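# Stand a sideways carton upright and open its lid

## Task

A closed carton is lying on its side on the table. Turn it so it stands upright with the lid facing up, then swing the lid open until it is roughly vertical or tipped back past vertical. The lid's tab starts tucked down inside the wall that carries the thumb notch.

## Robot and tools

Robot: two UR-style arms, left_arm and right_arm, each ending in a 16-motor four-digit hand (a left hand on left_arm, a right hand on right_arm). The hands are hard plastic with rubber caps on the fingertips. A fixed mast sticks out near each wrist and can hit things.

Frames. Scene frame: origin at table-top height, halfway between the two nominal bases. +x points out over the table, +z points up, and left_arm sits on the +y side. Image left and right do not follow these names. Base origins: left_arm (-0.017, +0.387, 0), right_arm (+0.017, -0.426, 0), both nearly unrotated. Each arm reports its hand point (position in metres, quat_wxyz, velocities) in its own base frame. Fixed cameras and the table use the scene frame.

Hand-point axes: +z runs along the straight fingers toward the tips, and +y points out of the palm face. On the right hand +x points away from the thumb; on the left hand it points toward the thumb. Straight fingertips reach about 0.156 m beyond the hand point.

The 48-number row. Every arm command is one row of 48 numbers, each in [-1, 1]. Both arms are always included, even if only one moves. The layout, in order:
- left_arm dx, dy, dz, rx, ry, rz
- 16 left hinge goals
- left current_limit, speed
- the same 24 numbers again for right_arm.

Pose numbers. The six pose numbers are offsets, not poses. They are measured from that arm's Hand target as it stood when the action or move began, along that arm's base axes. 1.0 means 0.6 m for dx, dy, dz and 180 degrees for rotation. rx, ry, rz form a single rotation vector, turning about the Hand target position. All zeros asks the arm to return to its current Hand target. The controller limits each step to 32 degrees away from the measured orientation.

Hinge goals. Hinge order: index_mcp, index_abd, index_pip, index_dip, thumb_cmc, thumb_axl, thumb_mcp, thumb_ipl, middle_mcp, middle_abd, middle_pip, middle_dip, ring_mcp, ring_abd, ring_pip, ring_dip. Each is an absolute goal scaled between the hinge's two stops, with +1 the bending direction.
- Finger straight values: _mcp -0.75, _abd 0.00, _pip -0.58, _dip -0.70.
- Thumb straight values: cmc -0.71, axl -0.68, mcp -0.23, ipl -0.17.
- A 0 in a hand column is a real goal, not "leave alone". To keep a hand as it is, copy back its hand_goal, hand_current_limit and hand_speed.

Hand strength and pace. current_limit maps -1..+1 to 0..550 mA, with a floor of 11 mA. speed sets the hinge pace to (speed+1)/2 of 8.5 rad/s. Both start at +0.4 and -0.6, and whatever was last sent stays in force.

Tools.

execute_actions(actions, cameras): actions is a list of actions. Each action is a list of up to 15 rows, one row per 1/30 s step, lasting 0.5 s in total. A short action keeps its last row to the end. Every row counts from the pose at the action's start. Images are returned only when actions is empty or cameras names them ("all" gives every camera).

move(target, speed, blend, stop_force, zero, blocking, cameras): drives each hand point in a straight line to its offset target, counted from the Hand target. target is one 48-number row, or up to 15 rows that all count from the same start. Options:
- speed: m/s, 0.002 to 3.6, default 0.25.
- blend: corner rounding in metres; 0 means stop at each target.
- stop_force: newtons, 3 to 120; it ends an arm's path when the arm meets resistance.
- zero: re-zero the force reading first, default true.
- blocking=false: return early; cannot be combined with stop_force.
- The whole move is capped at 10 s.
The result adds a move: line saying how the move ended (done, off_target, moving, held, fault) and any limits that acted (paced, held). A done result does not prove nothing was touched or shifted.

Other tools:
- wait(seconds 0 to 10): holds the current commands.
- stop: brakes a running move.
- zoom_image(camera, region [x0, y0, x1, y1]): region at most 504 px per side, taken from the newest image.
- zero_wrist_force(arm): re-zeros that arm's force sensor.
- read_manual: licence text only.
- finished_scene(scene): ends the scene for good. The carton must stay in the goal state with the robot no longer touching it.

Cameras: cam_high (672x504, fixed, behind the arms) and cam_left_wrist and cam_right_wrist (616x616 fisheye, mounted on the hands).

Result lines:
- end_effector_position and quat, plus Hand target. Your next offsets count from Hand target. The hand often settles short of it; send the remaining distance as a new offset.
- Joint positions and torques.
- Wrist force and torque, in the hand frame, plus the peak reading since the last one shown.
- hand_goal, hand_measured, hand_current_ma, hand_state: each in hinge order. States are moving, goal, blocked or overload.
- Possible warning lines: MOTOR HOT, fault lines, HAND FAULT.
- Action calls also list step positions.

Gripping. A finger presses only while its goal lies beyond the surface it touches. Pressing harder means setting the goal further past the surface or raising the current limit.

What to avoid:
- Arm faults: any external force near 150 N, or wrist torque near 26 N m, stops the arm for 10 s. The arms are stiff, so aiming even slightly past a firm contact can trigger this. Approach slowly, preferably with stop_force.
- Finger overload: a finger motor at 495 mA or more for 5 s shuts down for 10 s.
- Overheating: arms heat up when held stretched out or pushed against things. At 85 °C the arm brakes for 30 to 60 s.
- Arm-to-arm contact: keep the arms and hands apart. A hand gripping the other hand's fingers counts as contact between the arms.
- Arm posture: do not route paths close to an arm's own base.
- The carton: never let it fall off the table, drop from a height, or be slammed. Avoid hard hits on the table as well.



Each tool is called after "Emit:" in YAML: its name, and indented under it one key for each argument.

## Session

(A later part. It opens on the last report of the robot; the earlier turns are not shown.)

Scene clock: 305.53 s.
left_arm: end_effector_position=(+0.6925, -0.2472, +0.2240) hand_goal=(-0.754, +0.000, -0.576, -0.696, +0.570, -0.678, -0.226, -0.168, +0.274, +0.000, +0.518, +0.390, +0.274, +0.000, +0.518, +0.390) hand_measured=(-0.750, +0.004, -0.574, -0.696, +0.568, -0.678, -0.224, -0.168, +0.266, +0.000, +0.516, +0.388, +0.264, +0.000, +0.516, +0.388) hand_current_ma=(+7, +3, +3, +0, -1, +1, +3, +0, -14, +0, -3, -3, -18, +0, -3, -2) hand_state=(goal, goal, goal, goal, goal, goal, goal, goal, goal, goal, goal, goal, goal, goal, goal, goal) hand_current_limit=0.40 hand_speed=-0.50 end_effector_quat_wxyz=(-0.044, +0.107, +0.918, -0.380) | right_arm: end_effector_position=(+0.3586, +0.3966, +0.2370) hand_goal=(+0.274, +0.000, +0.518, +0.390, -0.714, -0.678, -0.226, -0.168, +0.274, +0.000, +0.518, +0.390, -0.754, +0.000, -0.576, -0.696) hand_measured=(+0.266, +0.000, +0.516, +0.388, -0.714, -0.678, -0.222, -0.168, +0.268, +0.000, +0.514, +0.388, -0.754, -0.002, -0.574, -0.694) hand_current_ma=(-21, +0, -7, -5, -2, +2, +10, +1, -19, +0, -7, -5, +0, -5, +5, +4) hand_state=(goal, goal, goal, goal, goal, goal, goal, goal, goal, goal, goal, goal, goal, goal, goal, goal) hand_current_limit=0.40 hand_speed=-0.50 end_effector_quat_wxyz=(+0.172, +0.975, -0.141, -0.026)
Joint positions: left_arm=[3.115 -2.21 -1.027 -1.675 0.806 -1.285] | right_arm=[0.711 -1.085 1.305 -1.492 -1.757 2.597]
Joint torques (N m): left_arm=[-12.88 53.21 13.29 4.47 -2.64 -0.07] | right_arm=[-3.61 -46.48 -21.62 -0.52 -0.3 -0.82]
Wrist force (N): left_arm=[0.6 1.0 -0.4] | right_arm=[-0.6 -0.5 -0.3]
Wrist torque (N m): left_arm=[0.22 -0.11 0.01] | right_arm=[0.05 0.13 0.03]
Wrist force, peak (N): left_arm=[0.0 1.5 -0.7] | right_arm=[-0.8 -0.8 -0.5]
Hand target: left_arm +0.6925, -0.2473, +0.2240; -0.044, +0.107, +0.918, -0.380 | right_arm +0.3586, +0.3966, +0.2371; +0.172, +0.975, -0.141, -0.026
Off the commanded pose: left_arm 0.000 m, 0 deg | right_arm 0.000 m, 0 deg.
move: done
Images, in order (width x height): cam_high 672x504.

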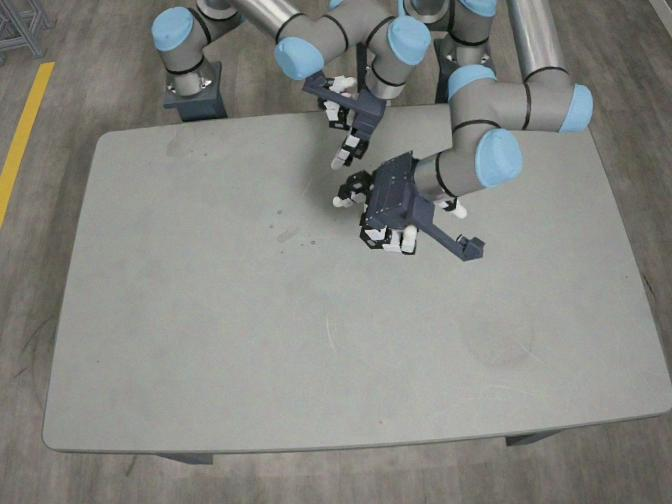

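Emit:
move:
  target: [0.1,0.25,0.05,0,0,0,-0.754,0,-0.576,-0.696,0.571,-0.678,-0.226,-0.168,0.274,0,0.518,0.391,0.274,0,0.518,0.391,0.4,-0.5,0,0,0,0,0,0,0.274,0,0.518,0.391,-0.714,-0.678,-0.226,-0.168,0.274,0,0.518,0.391,-0.754,0,-0.576,-0.696,0.4,-0.5]
  cameras: ["cam_high"]

Emit:
zoom_image:
  camera: "cam_high"
  region: [330, 150, 430, 230]

Scene clock: 307.87 s.
left_arm: end_effector_position=(+0.7525, -0.0973, +0.2539) hand_goal=(-0.754, +0.000, -0.576, -0.696, +0.570, -0.678, -0.226, -0.168, +0.274, +0.000, +0.518, +0.390, +0.274, +0.000, +0.518, +0.390) hand_measured=(-0.748, +0.004, -0.574, -0.696, +0.568, -0.678, -0.224, -0.168, +0.266, +0.000, +0.516, +0.388, +0.264, +0.000, +0.516, +0.388) hand_current_ma=(+8, +3, +3, +0, -1, +1, +3, +0, -14, +0, -3, -3, -18, +0, -3, -2) hand_state=(goal, goal, goal, goal, goal, goal, goal, goal, goal, goal, goal, goal, goal, goal, goal, goal) hand_current_limit=0.40 hand_speed=-0.50 end_effector_quat_wxyz=(-0.044, +0.107, +0.918, -0.380) | right_arm: end_effector_position=(+0.3586, +0.3966, +0.2371) hand_goal=(+0.274, +0.000, +0.518, +0.390, -0.714, -0.678, -0.226, -0.168, +0.274, +0.000, +0.518, +0.390, -0.754, +0.000, -0.576, -0.696) hand_measured=(+0.266, +0.000, +0.516, +0.388, -0.714, -0.678, -0.222, -0.168, +0.268, +0.000, +0.514, +0.388, -0.754, -0.002, -0.574, -0.694) hand_current_ma=(-21, +0, -7, -5, -2, +2, +10, +1, -19, +0, -7, -5, +0, -5, +5, +4) hand_state=(goal, goal, goal, goal, goal, goal, goal, goal, goal, goal, goal, goal, goal, goal, goal, goal) hand_current_limit=0.40 hand_speed=-0.50 end_effector_quat_wxyz=(+0.172, +0.975, -0.141, -0.026)
Joint positions: left_arm=[3.306 -2.371 -0.633 -2.076 0.859 -1.037] | right_arm=[0.711 -1.085 1.305 -1.492 -1.757 2.597]
Joint torques (N m): left_arm=[-3.94 54.12 25.07 3 -2.79 -0.3] | right_arm=[-5.82 -49.66 -28.2 -0.9 -2.53 1.06]
Wrist force (N): left_arm=[0.2 0.9 -0.4] | right_arm=[-0.3 -0.6 -0.4]
Wrist torque (N m): left_arm=[0.20 -0.05 0.00] | right_arm=[0.04 0.11 0.05]
Wrist force, peak (N): left_arm=[0.2 2.4 -2.0] | right_arm=[-0.4 -0.8 -0.5]
Hand target: left_arm +0.7525, -0.0973, +0.2540; -0.044, +0.107, +0.918, -0.380 | right_arm +0.3586, +0.3966, +0.2371; +0.172, +0.975, -0.141, -0.026
Off the commanded pose: left_arm 0.000 m, 0 deg | right_arm 0.000 m, 0 deg.
move: done
Images, in order (width x height): cam_high 672x504.

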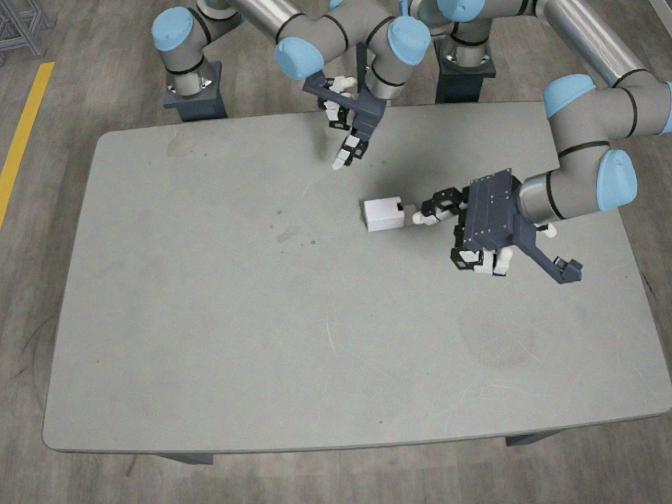

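Scaled by 5.040 from the camera's 672x504 image, which has a finer 960x720 frame.

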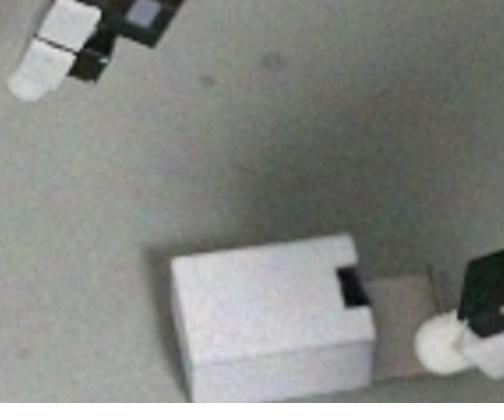

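Emit:
move:
  target:
    - [-0.244,0.001,-0.12,0,0,0.1444,-0.754,0,-0.576,-0.696,0.571,-0.678,-0.226,-0.168,0.274,0,0.518,0.391,0.274,0,0.518,0.391,0.4,-0.5,0.0457,0.146,0,0,0,0.1444,0.274,0,0.518,0.391,-0.714,-0.678,-0.226,-0.168,0.274,0,0.518,0.391,-0.754,0,-0.576,-0.696,0.4,-0.5]
    - [-0.244,0.001,-0.341,0,0,0.1444,-0.754,0,-0.576,-0.696,0.571,-0.678,-0.226,-0.168,0.274,0,0.518,0.391,0.274,0,0.518,0.391,0.4,-0.5,0.0457,0.146,-0.137,0,0,0.1444,0.274,0,0.518,0.391,-0.714,-0.678,-0.226,-0.168,0.274,0,0.518,0.391,-0.754,0,-0.576,-0.696,0.4,-0.5]
  cameras: ["cam_high","cam_right_wrist"]
  speed: 0.2

Emit:
zoom_image:
  camera: "cam_high"
  region: [330, 150, 430, 230]

Scene clock: 318.23 s.
left_arm: end_effector_position=(+0.6060, -0.0967, +0.0494) hand_goal=(-0.754, +0.000, -0.576, -0.696, +0.570, -0.678, -0.226, -0.168, +0.274, +0.000, +0.518, +0.390, +0.274, +0.000, +0.518, +0.390) hand_measured=(-0.748, +0.002, -0.574, -0.696, +0.568, -0.678, -0.224, -0.168, +0.266, +0.000, +0.516, +0.388, +0.264, +0.000, +0.516, +0.388) hand_current_ma=(+9, +3, +3, +0, -1, +1, +3, +0, -14, +0, -3, -3, -18, +0, -3, -2) hand_state=(goal, goal, goal, goal, goal, goal, goal, goal, goal, goal, goal, goal, goal, goal, goal, goal) hand_current_limit=0.40 hand_speed=-0.50 end_effector_quat_wxyz=(+0.043, -0.102, +0.918, -0.381) | right_arm: end_effector_position=(+0.3860, +0.4841, +0.1548) hand_goal=(+0.274, +0.000, +0.518, +0.390, -0.714, -0.678, -0.226, -0.168, +0.274, +0.000, +0.518, +0.390, -0.754, +0.000, -0.576, -0.696) hand_measured=(+0.266, +0.000, +0.516, +0.388, -0.714, -0.678, -0.222, -0.168, +0.268, +0.000, +0.514, +0.388, -0.754, -0.002, -0.574, -0.694) hand_current_ma=(-21, +0, -7, -5, -2, +2, +10, +1, -19, +0, -7, -5, -1, -5, +5, +4) hand_state=(goal, goal, goal, goal, goal, goal, goal, goal, goal, goal, goal, goal, goal, goal, goal, goal) hand_current_limit=0.40 hand_speed=-0.50 end_effector_quat_wxyz=(+0.174, +0.981, +0.082, +0.014)
Joint positions: left_arm=[3.377 -2.063 -1.817 -0.844 0.785 -1.552] | right_arm=[0.856 -0.884 1.215 -1.671 -1.838 2.292]
Joint torques (N m): left_arm=[-12.73 32.45 23.02 2.44 0.36 0.39] | right_arm=[-3.75 -56.24 -30.35 -2.33 -1.1 -1.39]
Wrist force (N): left_arm=[1.0 1.2 -0.2] | right_arm=[-0.5 -0.3 -0.1]
Wrist torque (N m): left_arm=[0.21 -0.16 0.04] | right_arm=[0.06 0.12 -0.10]
Wrist force, peak (N): left_arm=[0.9 2.1 1.1] | right_arm=[-0.4 0.2 -1.7]
Hand target: left_arm +0.6061, -0.0967, +0.0494; +0.043, -0.102, +0.918, -0.381 | right_arm +0.3860, +0.4842, +0.1549; +0.174, +0.981, +0.082, +0.014
Off the commanded pose: left_arm 0.000 m, 0 deg | right_arm 0.000 m, 0 deg.
move: done
camera_calibration:
cam_right_wrist: T_world_to_cam=[[-0.670988, -0.708385, 0.219011, 0.591864], [-0.524705, 0.662341, 0.53478, -0.255456], [-0.52389, 0.243915, -0.816116, 0.330125], [0, 0, 0, 1]] pos_world=[0.436044, 0.507944, 0.276409]
Images, in order (width x height): cam_high 672x504, cam_right_wrist 616x616.

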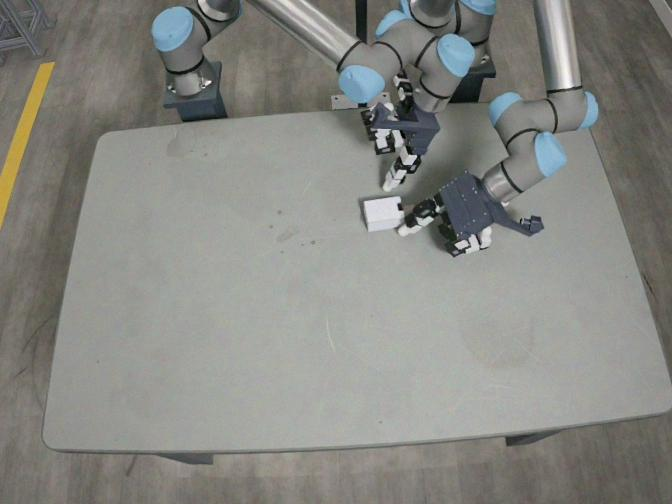

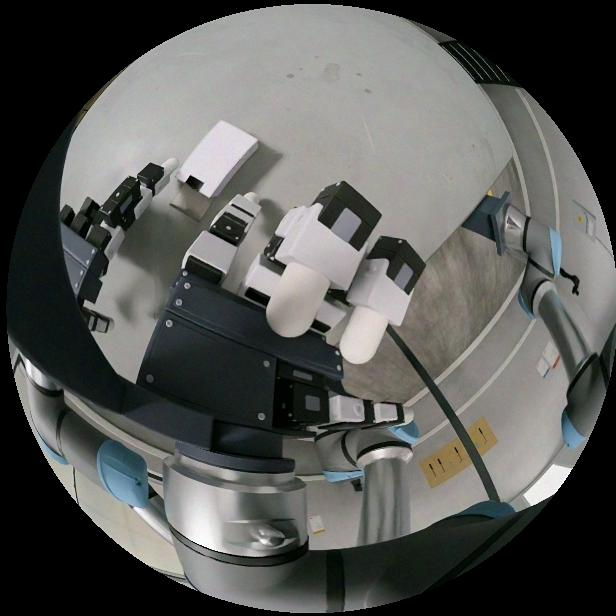

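Scaled by 5.040 from the camera's 672x504 image, which has a finer 960x720 frame.

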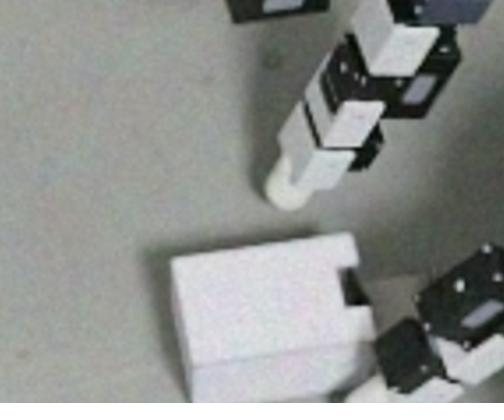

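Emit:
move:
  target: [-0.0651,-0.0148,0,0,0,0,-0.754,0,-0.576,-0.696,0.571,-0.678,-0.226,-0.168,0.274,0,0.518,0.391,0.274,0,0.518,0.391,0.4,-0.5,0.0657,0.0112,0,0,0,0,0.274,0,0.518,0.391,-0.714,-0.678,-0.226,-0.168,0.274,0,0.518,0.391,-0.754,0,-0.576,-0.696,0.4,-0.5]
  speed: 0.02
  stop_force: 3
  cameras: ["cam_high"]

Emit:
zoom_image:
  camera: "cam_high"
  region: [330, 170, 430, 250]

Scene clock: 324.73 s.
left_arm: end_effector_position=(+0.5862, -0.1012, +0.0494) hand_goal=(-0.754, +0.000, -0.576, -0.696, +0.570, -0.678, -0.226, -0.168, +0.274, +0.000, +0.518, +0.390, +0.274, +0.000, +0.518, +0.390) hand_measured=(-0.748, +0.040, -0.574, -0.696, +0.568, -0.678, -0.224, -0.168, +0.266, +0.000, +0.516, +0.388, +0.264, +0.000, +0.516, +0.388) hand_current_ma=(+8, +84, +1, +0, -1, +1, +3, +0, -14, +0, -3, -3, -18, +0, -3, -2) hand_state=(goal, blocked, goal, goal, goal, goal, goal, goal, goal, goal, goal, goal, goal, goal, goal, goal) hand_current_limit=0.40 hand_speed=-0.50 end_effector_quat_wxyz=(+0.043, -0.102, +0.918, -0.381) | right_arm: end_effector_position=(+0.4063, +0.4876, +0.1548) hand_goal=(+0.274, +0.000, +0.518, +0.390, -0.714, -0.678, -0.226, -0.168, +0.274, +0.000, +0.518, +0.390, -0.754, +0.000, -0.576, -0.696) hand_measured=(+0.266, +0.000, +0.516, +0.388, -0.714, -0.678, -0.222, -0.168, +0.268, +0.000, +0.514, +0.388, -0.754, -0.036, -0.574, -0.694) hand_current_ma=(-21, +0, -7, -5, -2, +2, +10, +1, -19, +0, -7, -5, -1, -107, +4, +4) hand_state=(goal, goal, goal, goal, goal, goal, goal, goal, goal, goal, goal, goal, goal, blocked, goal, goal) hand_current_limit=0.40 hand_speed=-0.50 end_effector_quat_wxyz=(+0.174, +0.981, +0.082, +0.014)
Joint positions: left_arm=[3.377 -2.027 -1.878 -0.82 0.785 -1.552] | right_arm=[0.839 -0.851 1.159 -1.653 -1.842 2.275]
Joint torques (N m): left_arm=[2.77 28.33 9 -0.46 0.34 -0.71] | right_arm=[8.19 -57.75 -27.91 -2.8 1.19 1.56]
Wrist force (N): left_arm=[-0.8 1.4 -0.5] | right_arm=[-1.4 -0.4 -0.3]
Wrist torque (N m): left_arm=[0.27 -0.20 -0.22] | right_arm=[0.05 -0.02 -0.02]
Wrist force, peak (N): left_arm=[-3.0 1.2 -1.4] | right_arm=[-3.8 0.0 -1.2]
Hand target: left_arm +0.5862, -0.1012, +0.0494; +0.043, -0.102, +0.918, -0.381 (not the last commanded pose) | right_arm +0.4063, +0.4876, +0.1549; +0.174, +0.981, +0.082, +0.014 (not the last commanded pose)
Off the commanded pose: left_arm 0.020 m, 0 deg | right_arm 0.019 m, 0 deg.
move: contact (left_arm, right_arm)
Images, in order (width x height): cam_high 672x504.

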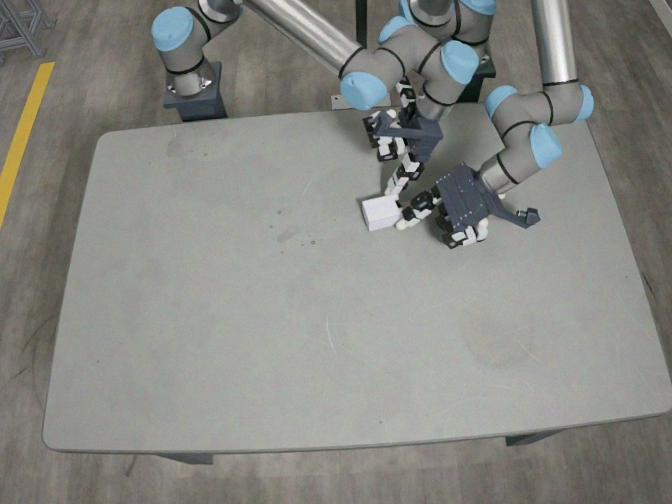

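Scaled by 5.040 from the camera's 672x504 image, which has a finer 960x720 frame.

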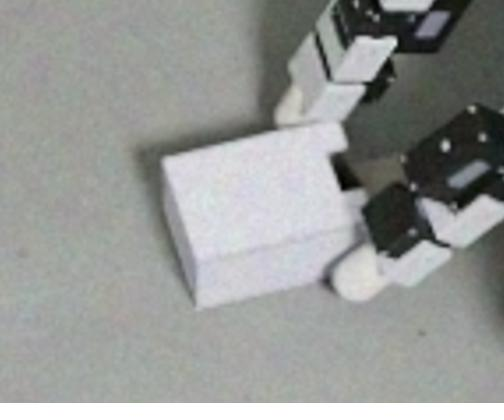

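Emit:
move:
  target: [0.0232,-0.0118,0,0,0,0,-0.754,0,-0.576,-0.696,0.571,-0.678,-0.226,-0.168,0.274,0,0.518,0.391,0.274,0,0.518,0.391,0.4,-0.5,-0.0197,-0.0034,0,0,0,0,0.274,0,0.518,0.391,-0.714,-0.678,-0.226,-0.168,0.274,0,0.518,0.391,-0.754,0,-0.576,-0.696,0.4,-0.5]
  speed: 0.05

Emit:
move:
  target: [-0.0488,-0.0111,0,0,0,0,-0.754,0,-0.576,-0.696,0.571,-0.678,-0.226,-0.168,0.274,0,0.518,0.391,0.274,0,0.518,0.391,0.4,-0.5,0.0493,0.0084,0,0,0,0,0.274,0,0.518,0.391,-0.714,-0.678,-0.226,-0.168,0.274,0,0.518,0.391,-0.754,0,-0.576,-0.696,0.4,-0.5]
  speed: 0.02
  stop_force: 3
  cameras: ["cam_high"]

Emit:
zoom_image:
  camera: "cam_high"
  region: [330, 170, 430, 250]

Scene clock: 327.87 s.
left_arm: end_effector_position=(+0.6002, -0.1084, +0.0494) hand_goal=(-0.754, +0.000, -0.576, -0.696, +0.570, -0.678, -0.226, -0.168, +0.274, +0.000, +0.518, +0.390, +0.274, +0.000, +0.518, +0.390) hand_measured=(-0.748, +0.004, -0.574, -0.696, +0.568, -0.678, -0.224, -0.168, +0.266, +0.000, +0.516, +0.388, +0.264, +0.000, +0.516, +0.388) hand_current_ma=(+8, +3, +1, +0, -1, +1, +3, +0, -14, +0, -3, -3, -18, +0, -3, -2) hand_state=(goal, goal, goal, goal, goal, goal, goal, goal, goal, goal, goal, goal, goal, goal, goal, goal) hand_current_limit=0.40 hand_speed=-0.50 end_effector_quat_wxyz=(+0.043, -0.102, +0.918, -0.381) end_effector_velocity=(-0.003, +0.000, -0.001) end_effector_angular_velocity=(+0.000, +0.002, -0.001) | right_arm: end_effector_position=(+0.3943, +0.4856, +0.1549) hand_goal=(+0.274, +0.000, +0.518, +0.390, -0.714, -0.678, -0.226, -0.168, +0.274, +0.000, +0.518, +0.390, -0.754, +0.000, -0.576, -0.696) hand_measured=(+0.266, +0.000, +0.516, +0.388, -0.714, -0.678, -0.222, -0.168, +0.268, +0.000, +0.514, +0.388, -0.754, -0.002, -0.574, -0.694) hand_current_ma=(-21, +0, -7, -5, -2, +2, +10, +1, -19, +0, -7, -5, -1, -6, +4, +4) hand_state=(goal, goal, goal, goal, goal, goal, goal, goal, goal, goal, goal, goal, goal, goal, goal, goal) hand_current_limit=0.40 hand_speed=-0.50 end_effector_quat_wxyz=(+0.174, +0.981, +0.082, +0.014)
Joint positions: left_arm=[3.36 -2.055 -1.836 -0.816 0.785 -1.577] | right_arm=[0.849 -0.871 1.192 -1.664 -1.84 2.285]
Joint velocities: left_arm=[0.001 0.003 -0.006 0 0 0.003] | right_arm=[within noise]
Joint torques (N m): left_arm=[8.66 43.43 9.14 3.9 -2.86 1.44] | right_arm=[-5.01 -39.97 -32.42 -1.05 0.74 -0.98]
Wrist force (N): left_arm=[0.5 1.1 -0.4] | right_arm=[-0.3 -0.5 -0.4]
Wrist torque (N m): left_arm=[0.23 -0.09 -0.01] | right_arm=[0.06 0.11 -0.09]
Wrist force, peak (N): left_arm=[-0.7 1.6 -0.4] | right_arm=[-1.7 -0.3 -0.3]
Hand target: left_arm +0.6001, -0.1083, +0.0494; +0.043, -0.102, +0.918, -0.381 | right_arm +0.3944, +0.4856, +0.1549; +0.174, +0.981, +0.082, +0.014
Off the commanded pose: left_arm 0.000 m, 0 deg | right_arm 0.000 m, 0 deg.
move: done

Scene clock: 329.50 s.
left_arm: end_effector_position=(+0.5890, -0.1108, +0.0494) hand_goal=(-0.754, +0.000, -0.576, -0.696, +0.570, -0.678, -0.226, -0.168, +0.274, +0.000, +0.518, +0.390, +0.274, +0.000, +0.518, +0.390) hand_measured=(-0.748, +0.034, -0.574, -0.696, +0.568, -0.678, -0.224, -0.168, +0.266, +0.000, +0.516, +0.388, +0.264, +0.000, +0.516, +0.388) hand_current_ma=(+8, +67, +1, +0, -1, +1, +3, +0, -14, +0, -3, -3, -18, +0, -3, -2) hand_state=(goal, blocked, goal, goal, goal, goal, goal, goal, goal, goal, goal, goal, goal, goal, goal, goal) hand_current_limit=0.40 hand_speed=-0.50 end_effector_quat_wxyz=(+0.043, -0.102, +0.918, -0.381) | right_arm: end_effector_position=(+0.4058, +0.4875, +0.1548) hand_goal=(+0.274, +0.000, +0.518, +0.390, -0.714, -0.678, -0.226, -0.168, +0.274, +0.000, +0.518, +0.390, -0.754, +0.000, -0.576, -0.696) hand_measured=(+0.266, +0.000, +0.516, +0.388, -0.716, -0.678, -0.222, -0.168, +0.268, +0.000, +0.514, +0.388, -0.754, -0.032, -0.574, -0.694) hand_current_ma=(-21, +0, -7, -5, -2, +2, +10, +1, -19, +0, -7, -5, -1, -95, +4, +4) hand_state=(goal, goal, goal, goal, goal, goal, goal, goal, goal, goal, goal, goal, goal, blocked, goal, goal) hand_current_limit=0.40 hand_speed=-0.50 end_effector_quat_wxyz=(+0.174, +0.981, +0.082, +0.014)
Joint positions: left_arm=[3.36 -2.035 -1.871 -0.802 0.785 -1.576] | right_arm=[0.839 -0.852 1.16 -1.654 -1.842 2.275]
Joint torques (N m): left_arm=[6.93 28.93 8.99 -0.5 -2.19 1.14] | right_arm=[7.56 -57.76 -27.44 -2.63 1.21 1.6]
Wrist force (N): left_arm=[-0.6 1.1 -0.6] | right_arm=[-1.3 -0.1 -0.2]
Wrist torque (N m): left_arm=[0.22 -0.18 -0.12] | right_arm=[0.08 -0.01 0.00]
Wrist force, peak (N): left_arm=[-3.1 1.1 -1.0] | right_arm=[-3.6 0.0 -1.0]
Hand target: left_arm +0.5890, -0.1108, +0.0494; +0.043, -0.102, +0.918, -0.381 (not the last commanded pose) | right_arm +0.4058, +0.4875, +0.1549; +0.174, +0.981, +0.082, +0.014 (not the last commanded pose)
Off the commanded pose: left_arm 0.019 m, 0 deg | right_arm 0.018 m, 0 deg.
move: contact (left_arm, right_arm)
Images, in order (width x height): cam_high 672x504.

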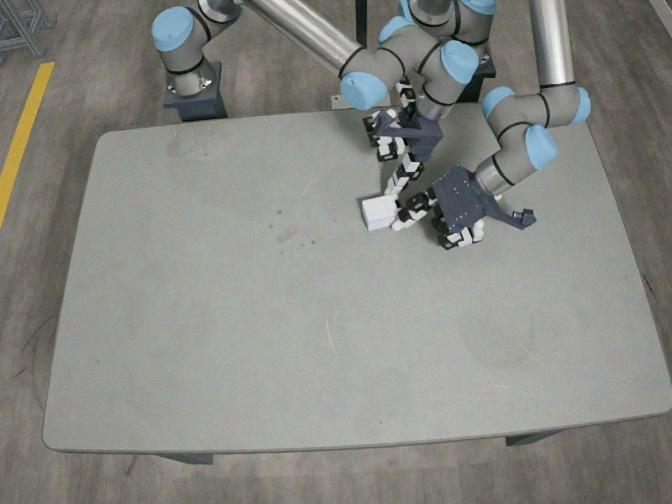

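Scaled by 5.040 from the camera's 672x504 image, which has a finer 960x720 frame.

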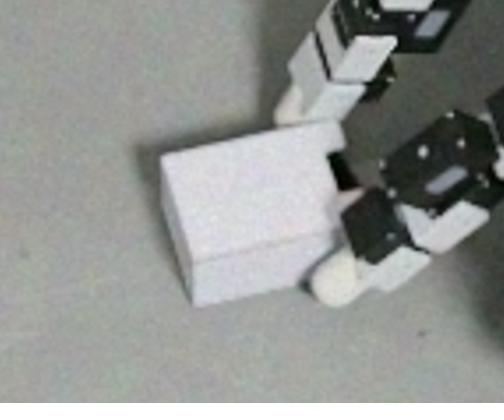

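Emit:
move:
  target: [-0.013,-0.003,0,0,0,0,-0.754,0,-0.576,-0.696,0.571,-0.678,-0.226,-0.168,0.274,0,0.518,0.391,0.274,0,0.518,0.391,0.7,-0.5,0.0131,0.0022,0,0,0,0,0.274,0,0.518,0.391,-0.714,-0.678,-0.226,-0.168,0.274,0,0.518,0.391,-0.754,0,-0.576,-0.696,0.7,-0.5]
  speed: 0.04

Emit:
move:
  target:
    - [0.0059,-0.0261,0.0433,0,0,0,-0.754,0,-0.576,-0.696,0.571,-0.678,-0.226,-0.168,0.274,0,0.518,0.391,0.274,0,0.518,0.391,0.7,-0.5,0.0045,-0.0263,0.0433,0,0,0,0.274,0,0.518,0.391,-0.714,-0.678,-0.226,-0.168,0.274,0,0.518,0.391,-0.754,0,-0.576,-0.696,0.7,-0.5]
    - [0.0151,-0.0668,0.07,0,0,0,-0.754,0,-0.576,-0.696,0.571,-0.678,-0.226,-0.168,0.274,0,0.518,0.391,0.274,0,0.518,0.391,0.7,-0.5,0.0115,-0.0674,0.07,0,0,0,0.274,0,0.518,0.391,-0.714,-0.678,-0.226,-0.168,0.274,0,0.518,0.391,-0.754,0,-0.576,-0.696,0.7,-0.5]
    - [0.0151,-0.0668,0.1283,0,0,0,-0.754,0,-0.576,-0.696,0.571,-0.678,-0.226,-0.168,0.274,0,0.518,0.391,0.274,0,0.518,0.391,0.7,-0.5,0.0115,-0.0674,0.1283,0,0,0,0.274,0,0.518,0.391,-0.714,-0.678,-0.226,-0.168,0.274,0,0.518,0.391,-0.754,0,-0.576,-0.696,0.7,-0.5]
  speed: 0.05
  blend: [0.008,0.008,0]
  cameras: ["cam_high","cam_right_wrist"]

Emit:
zoom_image:
  camera: "cam_high"
  region: [330, 170, 430, 250]

Scene clock: 333.83 s.
left_arm: end_effector_position=(+0.5812, -0.1126, +0.0494) hand_goal=(-0.754, +0.000, -0.576, -0.696, +0.570, -0.678, -0.226, -0.168, +0.274, +0.000, +0.518, +0.390, +0.274, +0.000, +0.518, +0.390) hand_measured=(-0.752, +0.128, -0.576, -0.696, +0.568, -0.678, -0.224, -0.168, +0.266, +0.000, +0.516, +0.388, +0.264, +0.000, +0.516, +0.388) hand_current_ma=(+1, +393, +0, +0, -1, +1, +3, +0, -14, +0, -3, -3, -18, +0, -3, -2) hand_state=(goal, blocked, goal, goal, goal, goal, goal, goal, goal, goal, goal, goal, goal, goal, goal, goal) hand_current_limit=0.70 hand_speed=-0.50 end_effector_quat_wxyz=(+0.043, -0.102, +0.918, -0.381) | right_arm: end_effector_position=(+0.4138, +0.4888, +0.1548) hand_goal=(+0.274, +0.000, +0.518, +0.390, -0.714, -0.678, -0.226, -0.168, +0.274, +0.000, +0.518, +0.390, -0.754, +0.000, -0.576, -0.696) hand_measured=(+0.266, +0.000, +0.516, +0.388, -0.716, -0.678, -0.222, -0.168, +0.268, +0.000, +0.514, +0.388, -0.750, -0.122, -0.574, -0.694) hand_current_ma=(-21, +0, -7, -5, -2, +2, +10, +1, -19, +0, -7, -5, +13, -444, +4, +4) hand_state=(goal, goal, goal, goal, goal, goal, goal, goal, goal, goal, goal, goal, goal, blocked, goal, goal) hand_current_limit=0.70 hand_speed=-0.50 end_effector_quat_wxyz=(+0.174, +0.981, +0.082, +0.014)
Joint positions: left_arm=[3.36 -2.02 -1.895 -0.792 0.785 -1.577] | right_arm=[0.833 -0.839 1.137 -1.646 -1.843 2.268]
Joint torques (N m): left_arm=[-16.12 25.31 20.16 0.11 0.16 -1.52] | right_arm=[0.88 -56.19 -15.58 -4.62 -4.05 0.23]
Wrist force (N): left_arm=[-8.6 0.7 -1.7] | right_arm=[-8.6 0.0 -3.8]
Wrist torque (N m): left_arm=[0.35 -0.84 -0.73] | right_arm=[0.29 -0.57 -0.52]
Wrist force, peak (N): left_arm=[-9.2 1.0 -2.2] | right_arm=[-9.2 0.4 -4.2]
Hand target: left_arm +0.5812, -0.1126, +0.0494; +0.043, -0.102, +0.918, -0.381 | right_arm +0.4137, +0.4888, +0.1549; +0.174, +0.981, +0.082, +0.014
Off the commanded pose: left_arm 0.000 m, 0 deg | right_arm 0.000 m, 0 deg.
move: done

Scene clock: 336.07 s.
left_arm: end_effector_position=(+0.5903, -0.1527, +0.1265) hand_goal=(-0.754, +0.000, -0.576, -0.696, +0.570, -0.678, -0.226, -0.168, +0.274, +0.000, +0.518, +0.390, +0.274, +0.000, +0.518, +0.390) hand_measured=(-0.746, +0.128, -0.576, -0.696, +0.568, -0.678, -0.224, -0.168, +0.266, +0.000, +0.516, +0.388, +0.264, +0.000, +0.516, +0.388) hand_current_ma=(+14, +393, +1, +0, -1, +1, +3, +0, -14, +0, -3, -3, -18, +0, -3, -2) hand_state=(goal, blocked, goal, goal, goal, goal, goal, goal, goal, goal, goal, goal, goal, goal, goal, goal) hand_current_limit=0.70 hand_speed=-0.50 end_effector_quat_wxyz=(+0.043, -0.102, +0.918, -0.381) | right_arm: end_effector_position=(+0.4206, +0.4484, +0.2320) hand_goal=(+0.274, +0.000, +0.518, +0.390, -0.714, -0.678, -0.226, -0.168, +0.274, +0.000, +0.518, +0.390, -0.754, +0.000, -0.576, -0.696) hand_measured=(+0.266, +0.000, +0.516, +0.388, -0.716, -0.678, -0.222, -0.168, +0.268, +0.000, +0.514, +0.388, -0.752, -0.122, -0.574, -0.694) hand_current_ma=(-21, +0, -7, -5, -2, +2, +10, +1, -19, +0, -7, -5, +5, -444, +4, +4) hand_state=(goal, goal, goal, goal, goal, goal, goal, goal, goal, goal, goal, goal, goal, blocked, goal, goal) hand_current_limit=0.70 hand_speed=-0.50 end_effector_quat_wxyz=(+0.174, +0.981, +0.082, +0.014)
Joint positions: left_arm=[3.288 -1.935 -1.798 -0.903 0.788 -1.678] | right_arm=[0.788 -0.963 1.148 -1.545 -1.853 2.223]
Joint torques (N m): left_arm=[8.57 25.64 6.49 3.56 -0.75 1.24] | right_arm=[5.21 -38.98 -18.25 -5.44 -2.25 1.22]
Wrist force (N): left_arm=[-7.7 1.4 -0.2] | right_arm=[-7.9 -0.2 -0.3]
Wrist torque (N m): left_arm=[0.19 -0.72 -0.62] | right_arm=[0.09 -0.70 -0.50]
Wrist force, peak (N): left_arm=[-8.5 1.3 -1.4] | right_arm=[-8.7 0.1 -3.7]
Hand target: left_arm +0.5903, -0.1527, +0.1264; +0.043, -0.102, +0.918, -0.381 | right_arm +0.4206, +0.4484, +0.2318; +0.174, +0.981, +0.082, +0.014
Off the commanded pose: left_arm 0.000 m, 0 deg | right_arm 0.000 m, 0 deg.
move: done
camera_calibration:
cam_right_wrist: T_world_to_cam=[[-0.671021, -0.708495, 0.218553, 0.573042], [-0.524946, 0.662148, 0.534782, -0.254668], [-0.523605, 0.244121, -0.816237, 0.419797], [0, 0, 0, 1]] pos_world=[0.470644, 0.472143, 0.353605]
Images, in order (width x height): cam_high 672x504, cam_right_wrist 616x616.

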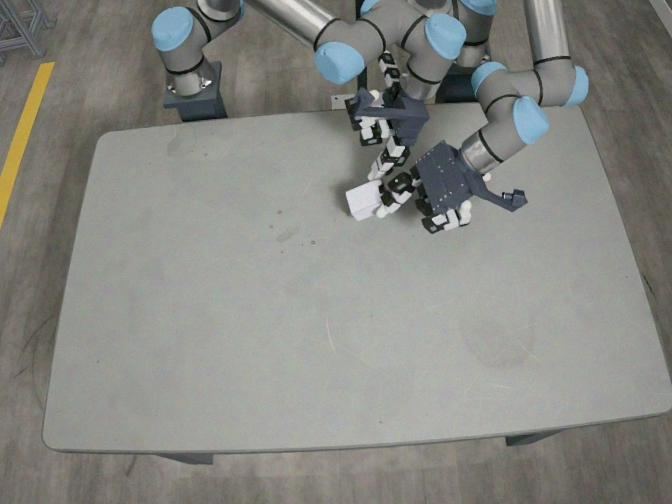

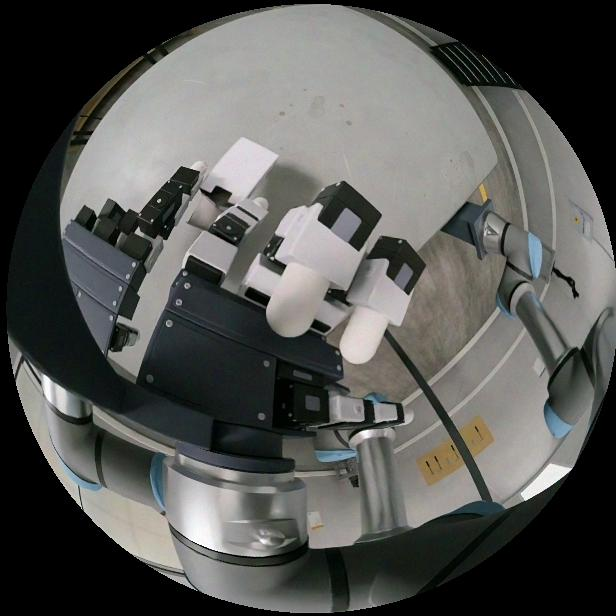

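Scaled by 5.040 from the camera's 672x504 image, which has a finer 960x720 frame.

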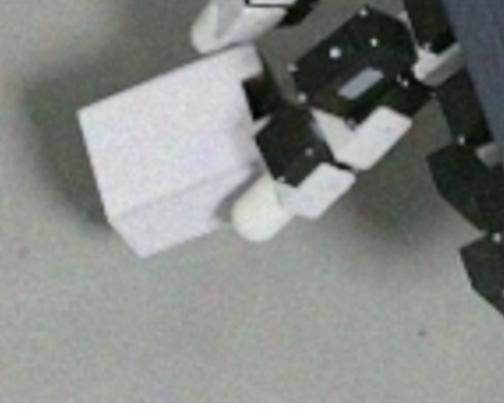

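Emit:
move:
  target:
    - [0.0041,-0.0181,0.0558,0.0814,0.0184,0,-0.754,0,-0.576,-0.696,0.571,-0.678,-0.226,-0.168,0.274,0,0.518,0.391,0.274,0,0.518,0.391,0.7,-0.5,0.0092,-0.0539,-0.0217,0.0821,0.014,0,0.274,0,0.518,0.391,-0.714,-0.678,-0.226,-0.168,0.274,0,0.518,0.391,-0.754,0,-0.576,-0.696,0.7,-0.5]
    - [0.0113,-0.0498,0.105,0.1628,0.0368,0,-0.754,0,-0.576,-0.696,0.571,-0.678,-0.226,-0.168,0.274,0,0.518,0.391,0.274,0,0.518,0.391,0.7,-0.5,0.0171,-0.1006,-0.0568,0.1642,0.028,0,0.274,0,0.518,0.391,-0.714,-0.678,-0.226,-0.168,0.274,0,0.518,0.391,-0.754,0,-0.576,-0.696,0.7,-0.5]
  speed: 0.08
  blend: [0.002,0]
  cameras: ["cam_high"]

Emit:
zoom_image:
  camera: "cam_high"
  region: [330, 170, 430, 250]

Scene clock: 343.37 s.
left_arm: end_effector_position=(+0.5970, -0.1827, +0.1893) hand_goal=(-0.754, +0.000, -0.576, -0.696, +0.570, -0.678, -0.226, -0.168, +0.274, +0.000, +0.518, +0.390, +0.274, +0.000, +0.518, +0.390) hand_measured=(-0.746, +0.128, -0.576, -0.696, +0.568, -0.678, -0.224, -0.168, +0.266, +0.000, +0.516, +0.388, +0.264, +0.000, +0.516, +0.388) hand_current_ma=(+14, +393, +1, +0, -1, +1, +3, +0, -14, +0, -3, -3, -18, +0, -3, -2) hand_state=(goal, blocked, goal, goal, goal, goal, goal, goal, goal, goal, goal, goal, goal, goal, goal, goal) hand_current_limit=0.70 hand_speed=-0.50 end_effector_quat_wxyz=(+0.015, -0.110, +0.985, -0.130) | right_arm: end_effector_position=(+0.4309, +0.3880, +0.1978) hand_goal=(+0.274, +0.000, +0.518, +0.390, -0.714, -0.678, -0.226, -0.168, +0.274, +0.000, +0.518, +0.390, -0.754, +0.000, -0.576, -0.696) hand_measured=(+0.266, +0.000, +0.516, +0.388, -0.714, -0.678, -0.222, -0.168, +0.268, +0.000, +0.514, +0.388, -0.750, -0.122, -0.574, -0.694) hand_current_ma=(-21, +0, -7, -5, -2, +2, +10, +1, -19, +0, -7, -5, +12, -444, +4, +4) hand_state=(goal, goal, goal, goal, goal, goal, goal, goal, goal, goal, goal, goal, goal, blocked, goal, goal) hand_current_limit=0.70 hand_speed=-0.50 end_effector_quat_wxyz=(-0.086, +0.993, +0.083, -0.008)
Joint positions: left_arm=[3.036 -1.985 -1.486 -1.154 1.324 -1.908] | right_arm=[0.558 -1.234 1.576 -1.977 -1.41 1.967]
Joint torques (N m): left_arm=[7.8 44.58 10.1 2.52 -3.04 1.48] | right_arm=[5.05 -26.75 -36.29 -3.47 -3.17 1.7]
Wrist force (N): left_arm=[-8.0 0.3 -0.7] | right_arm=[-7.7 0.2 0.6]
Wrist torque (N m): left_arm=[0.24 -0.68 -0.60] | right_arm=[0.03 -0.82 -0.41]
Wrist force, peak (N): left_arm=[-8.1 0.9 -0.1] | right_arm=[-8.3 -0.1 -0.3]
Hand target: left_arm +0.5970, -0.1826, +0.1894; +0.015, -0.110, +0.985, -0.130 | right_arm +0.4309, +0.3880, +0.1978; -0.086, +0.993, +0.083, -0.008
Off the commanded pose: left_arm 0.000 m, 0 deg | right_arm 0.000 m, 0 deg.
move: done
Images, in order (width x height): cam_high 672x504.

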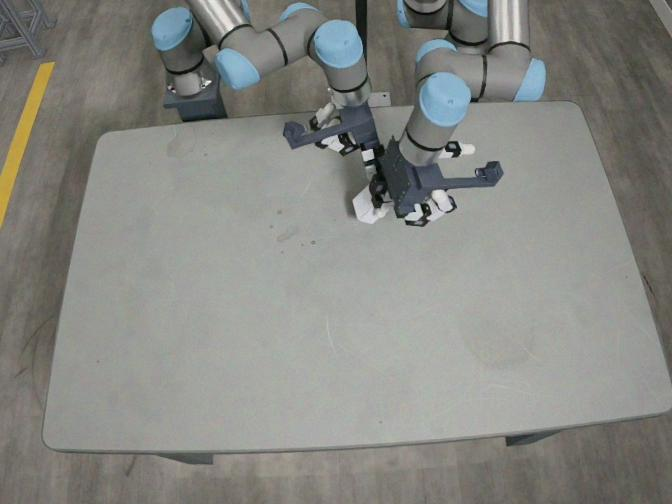

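Scaled by 5.040 from the camera's 672x504 image, which has a finer 960x720 frame.

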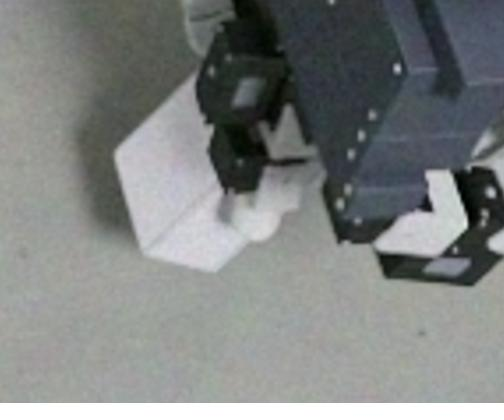

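Emit:
move:
  target:
    - [0.0097,-0.043,0.0392,0.0814,0.0184,0,-0.754,0,-0.576,-0.696,0.571,-0.678,-0.226,-0.168,0.274,0,0.518,0.391,0.274,0,0.518,0.391,0.7,-0.5,0.0062,-0.036,-0.0462,0.0821,0.014,0,0.274,0,0.518,0.391,-0.714,-0.678,-0.226,-0.168,0.274,0,0.518,0.391,-0.754,0,-0.576,-0.696,0.7,-0.5]
    - [0.0213,-0.0943,0.0655,0.1628,0.0368,0,-0.754,0,-0.576,-0.696,0.571,-0.678,-0.226,-0.168,0.274,0,0.518,0.391,0.274,0,0.518,0.391,0.7,-0.5,0.0101,-0.059,-0.1004,0.1642,0.028,0,0.274,0,0.518,0.391,-0.714,-0.678,-0.226,-0.168,0.274,0,0.518,0.391,-0.754,0,-0.576,-0.696,0.7,-0.5]
  speed: 0.08
  blend: [0.002,0]
  cameras: ["all"]

Emit:
zoom_image:
  camera: "cam_high"
  region: [330, 170, 430, 250]

Scene clock: 348.67 s.
left_arm: end_effector_position=(+0.6098, -0.2393, +0.2286) hand_goal=(-0.754, +0.000, -0.576, -0.696, +0.570, -0.678, -0.226, -0.168, +0.274, +0.000, +0.518, +0.390, +0.274, +0.000, +0.518, +0.390) hand_measured=(-0.750, +0.128, -0.576, -0.696, +0.568, -0.678, -0.224, -0.168, +0.266, +0.000, +0.516, +0.388, +0.264, +0.000, +0.516, +0.388) hand_current_ma=(+4, +393, +1, +0, -1, +1, +3, +0, -14, +0, -3, -3, -18, +0, -3, -2) hand_state=(goal, blocked, goal, goal, goal, goal, goal, goal, goal, goal, goal, goal, goal, goal, goal, goal) hand_current_limit=0.70 hand_speed=-0.50 end_effector_quat_wxyz=(-0.014, -0.109, +0.985, +0.130) | right_arm: end_effector_position=(+0.4369, +0.3526, +0.1375) hand_goal=(+0.274, +0.000, +0.518, +0.390, -0.714, -0.678, -0.226, -0.168, +0.274, +0.000, +0.518, +0.390, -0.754, +0.000, -0.576, -0.696) hand_measured=(+0.266, +0.000, +0.516, +0.388, -0.710, -0.678, -0.222, -0.168, +0.268, +0.000, +0.514, +0.388, -0.740, -0.122, -0.570, -0.694) hand_current_ma=(-21, +0, -7, -5, +9, +2, +10, +1, -19, +0, -7, -5, +44, -444, +14, +4) hand_state=(goal, goal, goal, goal, goal, goal, goal, goal, goal, goal, goal, goal, goal, blocked, goal, goal) hand_current_limit=0.70 hand_speed=-0.50 end_effector_quat_wxyz=(-0.340, +0.937, +0.079, -0.030)
Joint positions: left_arm=[2.806 -2.234 -1.049 -1.571 1.793 -2.144] | right_arm=[0.281 -1.322 1.903 -2.243 -0.88 1.718]
Joint torques (N m): left_arm=[8.13 53.97 9.74 2.84 -2.6 1.39] | right_arm=[5.07 -20.81 -36.03 -3.04 -1.21 1.43]
Wrist force (N): left_arm=[-7.4 0.6 -0.3] | right_arm=[-6.9 0.5 1.0]
Wrist torque (N m): left_arm=[0.26 -0.66 -0.53] | right_arm=[-0.05 -0.86 -0.24]
Wrist force, peak (N): left_arm=[-8.2 1.0 -0.4] | right_arm=[-7.8 -0.1 0.5]
Hand target: left_arm +0.6098, -0.2391, +0.2287; -0.014, -0.110, +0.985, +0.130 | right_arm +0.4369, +0.3526, +0.1375; -0.340, +0.937, +0.079, -0.030
Off the commanded pose: left_arm 0.000 m, 0 deg | right_arm 0.000 m, 0 deg.
move: done
camera_calibration:
cam_left_wrist: T_world_to_cam=[[0.870392, -0.468283, -0.152082, -0.636339], [-0.309072, -0.760102, 0.571594, -0.16412], [-0.383266, -0.450507, -0.80632, 0.440325], [0, 0, 0, 1]] pos_world=[0.671901, -0.224365, 0.352077]
cam_right_wrist: T_world_to_cam=[[-0.688312, -0.60686, -0.397426, 0.593091], [-0.384746, -0.15905, 0.909216, 0.0446338], [-0.614977, 0.778732, -0.124011, 0.130821], [0, 0, 0, 1]] pos_world=[0.505856, 0.265148, 0.211351]

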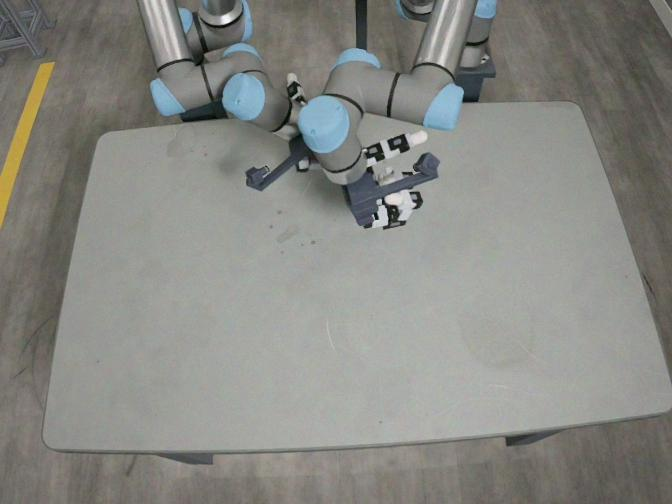

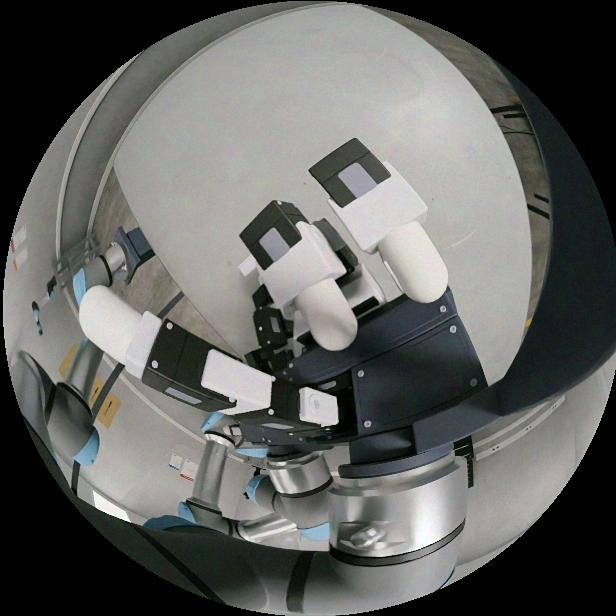

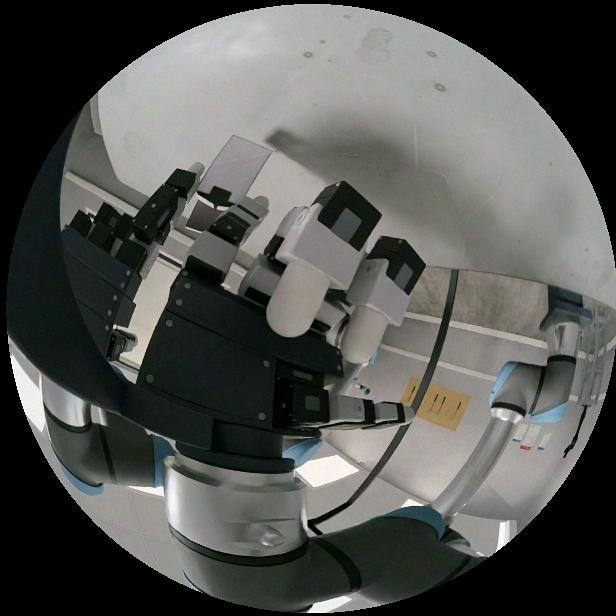

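Scaled by 5.040 from the camera's 672x504 image, which has a finer 960x720 frame.

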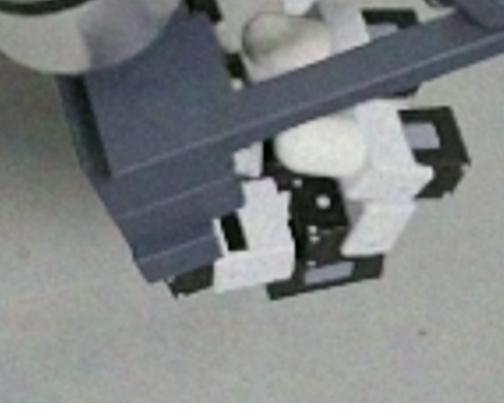

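Emit:
move:
  target: [0.0127,-0.0564,0.012,0.0814,0.0184,0,-0.754,0,-0.576,-0.696,0.571,-0.678,-0.226,-0.168,0.274,0,0.518,0.391,0.274,0,0.518,0.391,0.7,-0.5,0.0014,-0.0084,-0.0581,0.0821,0.014,0,0.274,0,0.518,0.391,-0.714,-0.678,-0.226,-0.168,0.274,0,0.518,0.391,-0.754,0,-0.576,-0.696,0.7,-0.5]
  speed: 0.08
  cameras: ["cam_right_wrist"]

Emit:
zoom_image:
  camera: "cam_right_wrist"
  region: [130, 80, 330, 280]

Scene clock: 351.63 s.
left_arm: end_effector_position=(+0.6174, -0.2731, +0.2359) hand_goal=(-0.754, +0.000, -0.576, -0.696, +0.570, -0.678, -0.226, -0.168, +0.274, +0.000, +0.518, +0.390, +0.274, +0.000, +0.518, +0.390) hand_measured=(-0.756, +0.128, -0.576, -0.696, +0.568, -0.678, -0.224, -0.168, +0.266, +0.000, +0.516, +0.388, +0.264, +0.000, +0.516, +0.388) hand_current_ma=(-2, +393, +0, +0, -1, +1, +3, +0, -14, +0, -3, -3, -18, +0, -3, -2) hand_state=(goal, blocked, goal, goal, goal, goal, goal, goal, goal, goal, goal, goal, goal, goal, goal, goal) hand_current_limit=0.70 hand_speed=-0.50 end_effector_quat_wxyz=(-0.028, -0.107, +0.960, +0.258) | right_arm: end_effector_position=(+0.4377, +0.3475, +0.1025) hand_goal=(+0.274, +0.000, +0.518, +0.390, -0.714, -0.678, -0.226, -0.168, +0.274, +0.000, +0.518, +0.390, -0.754, +0.000, -0.576, -0.696) hand_measured=(+0.266, +0.000, +0.516, +0.388, -0.708, -0.678, -0.222, -0.168, +0.268, +0.000, +0.514, +0.388, -0.738, -0.122, -0.570, -0.694) hand_current_ma=(-21, +0, -7, -5, +14, +2, +10, +1, -19, +0, -7, -5, +53, -444, +17, +4) hand_state=(goal, goal, goal, goal, goal, goal, goal, goal, goal, goal, goal, goal, goal, blocked, goal, goal) hand_current_limit=0.70 hand_speed=-0.50 end_effector_quat_wxyz=(-0.459, +0.884, +0.074, -0.040)
Joint positions: left_arm=[2.719 -2.425 -0.761 -1.861 1.984 -2.285] | right_arm=[0.163 -1.278 2.016 -2.297 -0.613 1.559]
Joint torques (N m): left_arm=[7.37 59.8 11.07 2.35 -2.41 1.49] | right_arm=[5.07 -37.28 -31.56 -2.62 -0.84 1.7]
Wrist force (N): left_arm=[-6.8 -0.1 -0.4] | right_arm=[-6.4 0.9 1.1]
Wrist torque (N m): left_arm=[0.23 -0.67 -0.51] | right_arm=[-0.06 -0.80 -0.19]
Wrist force, peak (N): left_arm=[-7.7 0.9 -0.1] | right_arm=[-7.0 0.7 1.3]
Hand target: left_arm +0.6174, -0.2730, +0.2359; -0.028, -0.107, +0.960, +0.258 | right_arm +0.4378, +0.3476, +0.1027; -0.459, +0.884, +0.074, -0.040
Off the commanded pose: left_arm 0.000 m, 0 deg | right_arm 0.000 m, 0 deg.
move: done
camera_calibration:
cam_right_wrist: T_world_to_cam=[[-0.708511, -0.489314, -0.508512, 0.556075], [-0.345575, -0.387702, 0.854556, 0.143833], [-0.615297, 0.781191, 0.105596, 0.106665], [0, 0, 0, 1]] pos_world=[0.509321, 0.244534, 0.148594]
Images, in order (width x height): cam_right_wrist 616x616.

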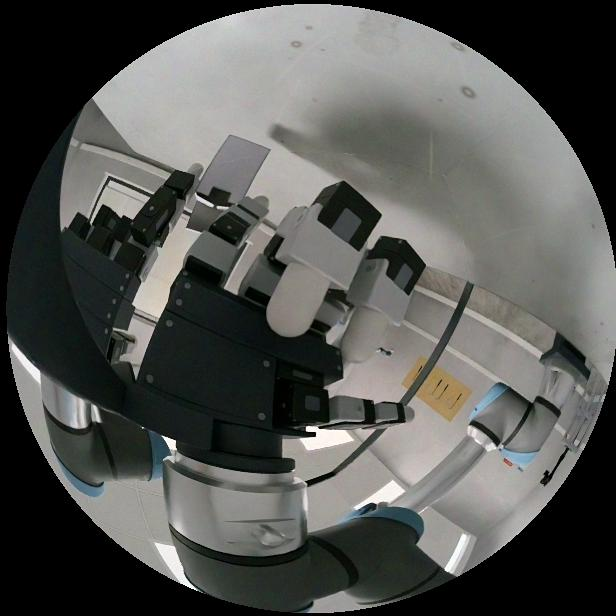

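Scaled by 2.520 from the camera's 616x616 image, which has a finer 880x880 frame.

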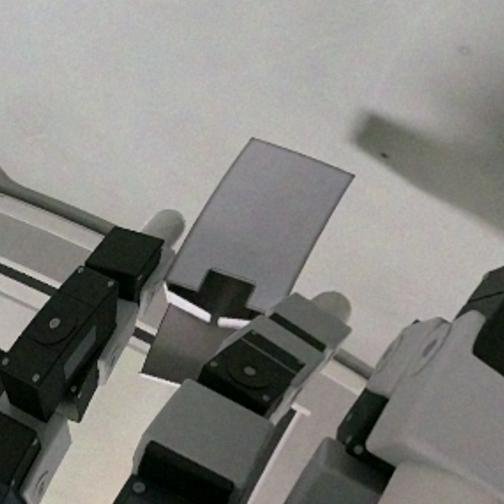

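Emit:
move:
  target: [0.0113,-0.0498,0.0478,0.0706,0.016,0,-0.754,0,-0.576,-0.696,0.571,-0.678,-0.226,-0.168,0.274,0,0.518,0.391,0.274,0,0.518,0.391,0.7,-0.5,-0.0008,0.005,-0.0008,0.0712,0.0121,0,0.274,0,0.518,0.391,-0.714,-0.678,-0.226,-0.168,0.274,0,0.518,0.391,-0.754,0,-0.576,-0.696,0.7,-0.5]
  speed: 0.06
  cameras: ["cam_right_wrist","cam_high"]

Emit:
zoom_image:
  camera: "cam_right_wrist"
  region: [130, 80, 330, 280]

Scene clock: 359.57 s.
left_arm: end_effector_position=(+0.6187, -0.2787, +0.2413) hand_goal=(-0.754, +0.000, -0.576, -0.696, +0.570, -0.678, -0.226, -0.168, +0.274, +0.000, +0.518, +0.390, +0.274, +0.000, +0.518, +0.390) hand_measured=(-0.756, +0.128, -0.576, -0.696, +0.568, -0.678, -0.224, -0.168, +0.266, +0.000, +0.516, +0.388, +0.264, +0.000, +0.516, +0.388) hand_current_ma=(-1, +393, +0, +0, -1, +1, +3, +0, -14, +0, -3, -3, -18, +0, -3, -2) hand_state=(goal, blocked, goal, goal, goal, goal, goal, goal, goal, goal, goal, goal, goal, goal, goal, goal) hand_current_limit=0.70 hand_speed=-0.50 end_effector_quat_wxyz=(-0.031, -0.106, +0.954, +0.279) | right_arm: end_effector_position=(+0.4376, +0.3483, +0.1024) hand_goal=(+0.274, +0.000, +0.518, +0.390, -0.714, -0.678, -0.226, -0.168, +0.274, +0.000, +0.518, +0.390, -0.754, +0.000, -0.576, -0.696) hand_measured=(+0.266, +0.000, +0.516, +0.388, -0.708, -0.678, -0.222, -0.168, +0.268, +0.000, +0.514, +0.388, -0.736, -0.122, -0.570, -0.694) hand_current_ma=(-21, +0, -7, -5, +14, +2, +10, +1, -19, +0, -7, -5, +57, -444, +18, +4) hand_state=(goal, goal, goal, goal, goal, goal, goal, goal, goal, goal, goal, goal, goal, blocked, goal, goal) hand_current_limit=0.70 hand_speed=-0.50 end_effector_quat_wxyz=(-0.484, +0.871, +0.073, -0.043)
Joint positions: left_arm=[2.707 -2.461 -0.693 -1.929 2.012 -2.31] | right_arm=[0.142 -1.274 2.027 -2.278 -0.558 1.52]
Joint torques (N m): left_arm=[-7.06 59.36 10.61 2.53 -1.94 0.32] | right_arm=[5.4 -27.48 -28.38 -4.96 -0.4 1.13]
Wrist force (N): left_arm=[-7.0 0.5 0.0] | right_arm=[-6.6 0.9 0.9]
Wrist torque (N m): left_arm=[0.23 -0.66 -0.39] | right_arm=[-0.09 -0.77 -0.14]
Wrist force, peak (N): left_arm=[-7.4 0.6 -0.2] | right_arm=[-6.9 0.9 1.0]
Hand target: left_arm +0.6187, -0.2786, +0.2414; -0.031, -0.106, +0.954, +0.279 (not the last commanded pose) | right_arm +0.4376, +0.3483, +0.1025; -0.484, +0.871, +0.073, -0.042 (not the last commanded pose)
Off the commanded pose: left_arm 0.034 m, 11 deg | right_arm 0.002 m, 10 deg.
move: held (left_arm; a check stopped the path), off_target (right_arm; braked when a check withheld steps of left_arm); limits=held
pose unreachable (left arm): on one or more control steps of this call, first in action 0 (counted from 0), this arm could not follow its commanded pose, so it was not sent that pose on those steps. It may still have moved: this result reports where it is.
cause: moving toward the commanded pose would bring two parts of the arm too close to each other (joints 4 (wrist 1) to 6 (wrist 3) lie between them).
camera_calibration:
cam_right_wrist: T_world_to_cam=[[-0.713388, -0.460635, -0.528103, 0.550477], [-0.337566, -0.434521, 0.83501, 0.158916], [-0.614106, 0.773955, 0.154487, 0.102981], [0, 0, 0, 1]] pos_world=[0.509589, 0.242919, 0.142103]
Images, in order (width x height): cam_high 672x504, cam_right_wrist 616x616.

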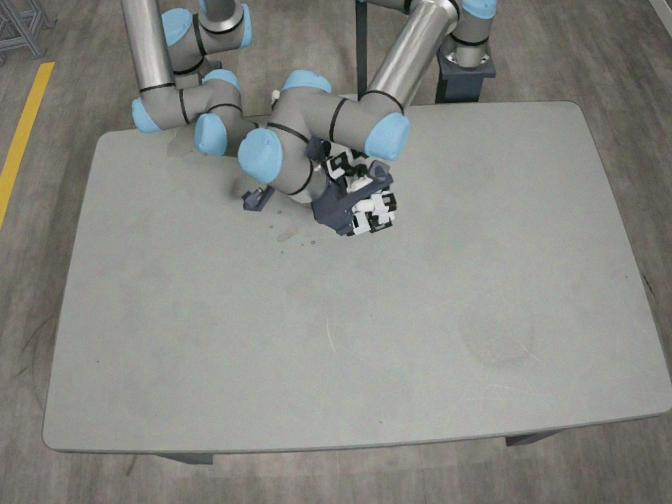

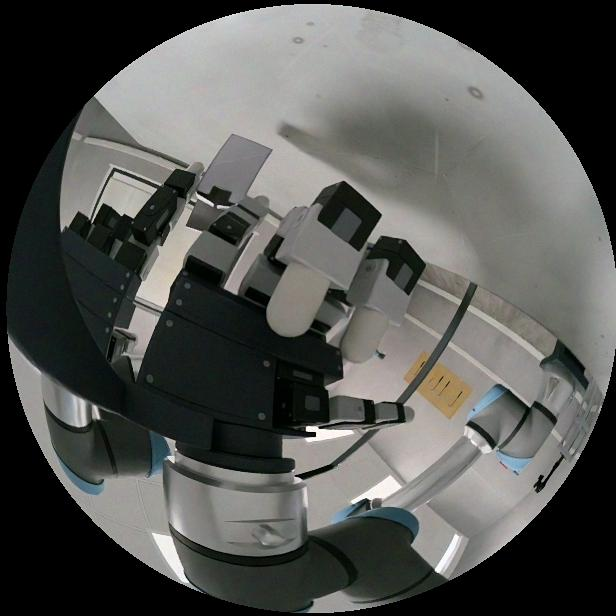

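Scaled by 2.520 from the camera's 616x616 image, which has a finer 880x880 frame.

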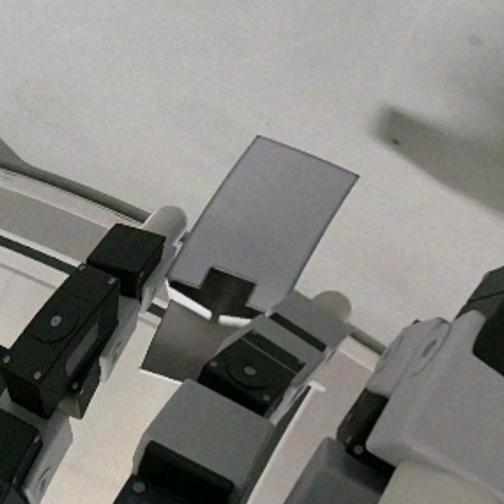

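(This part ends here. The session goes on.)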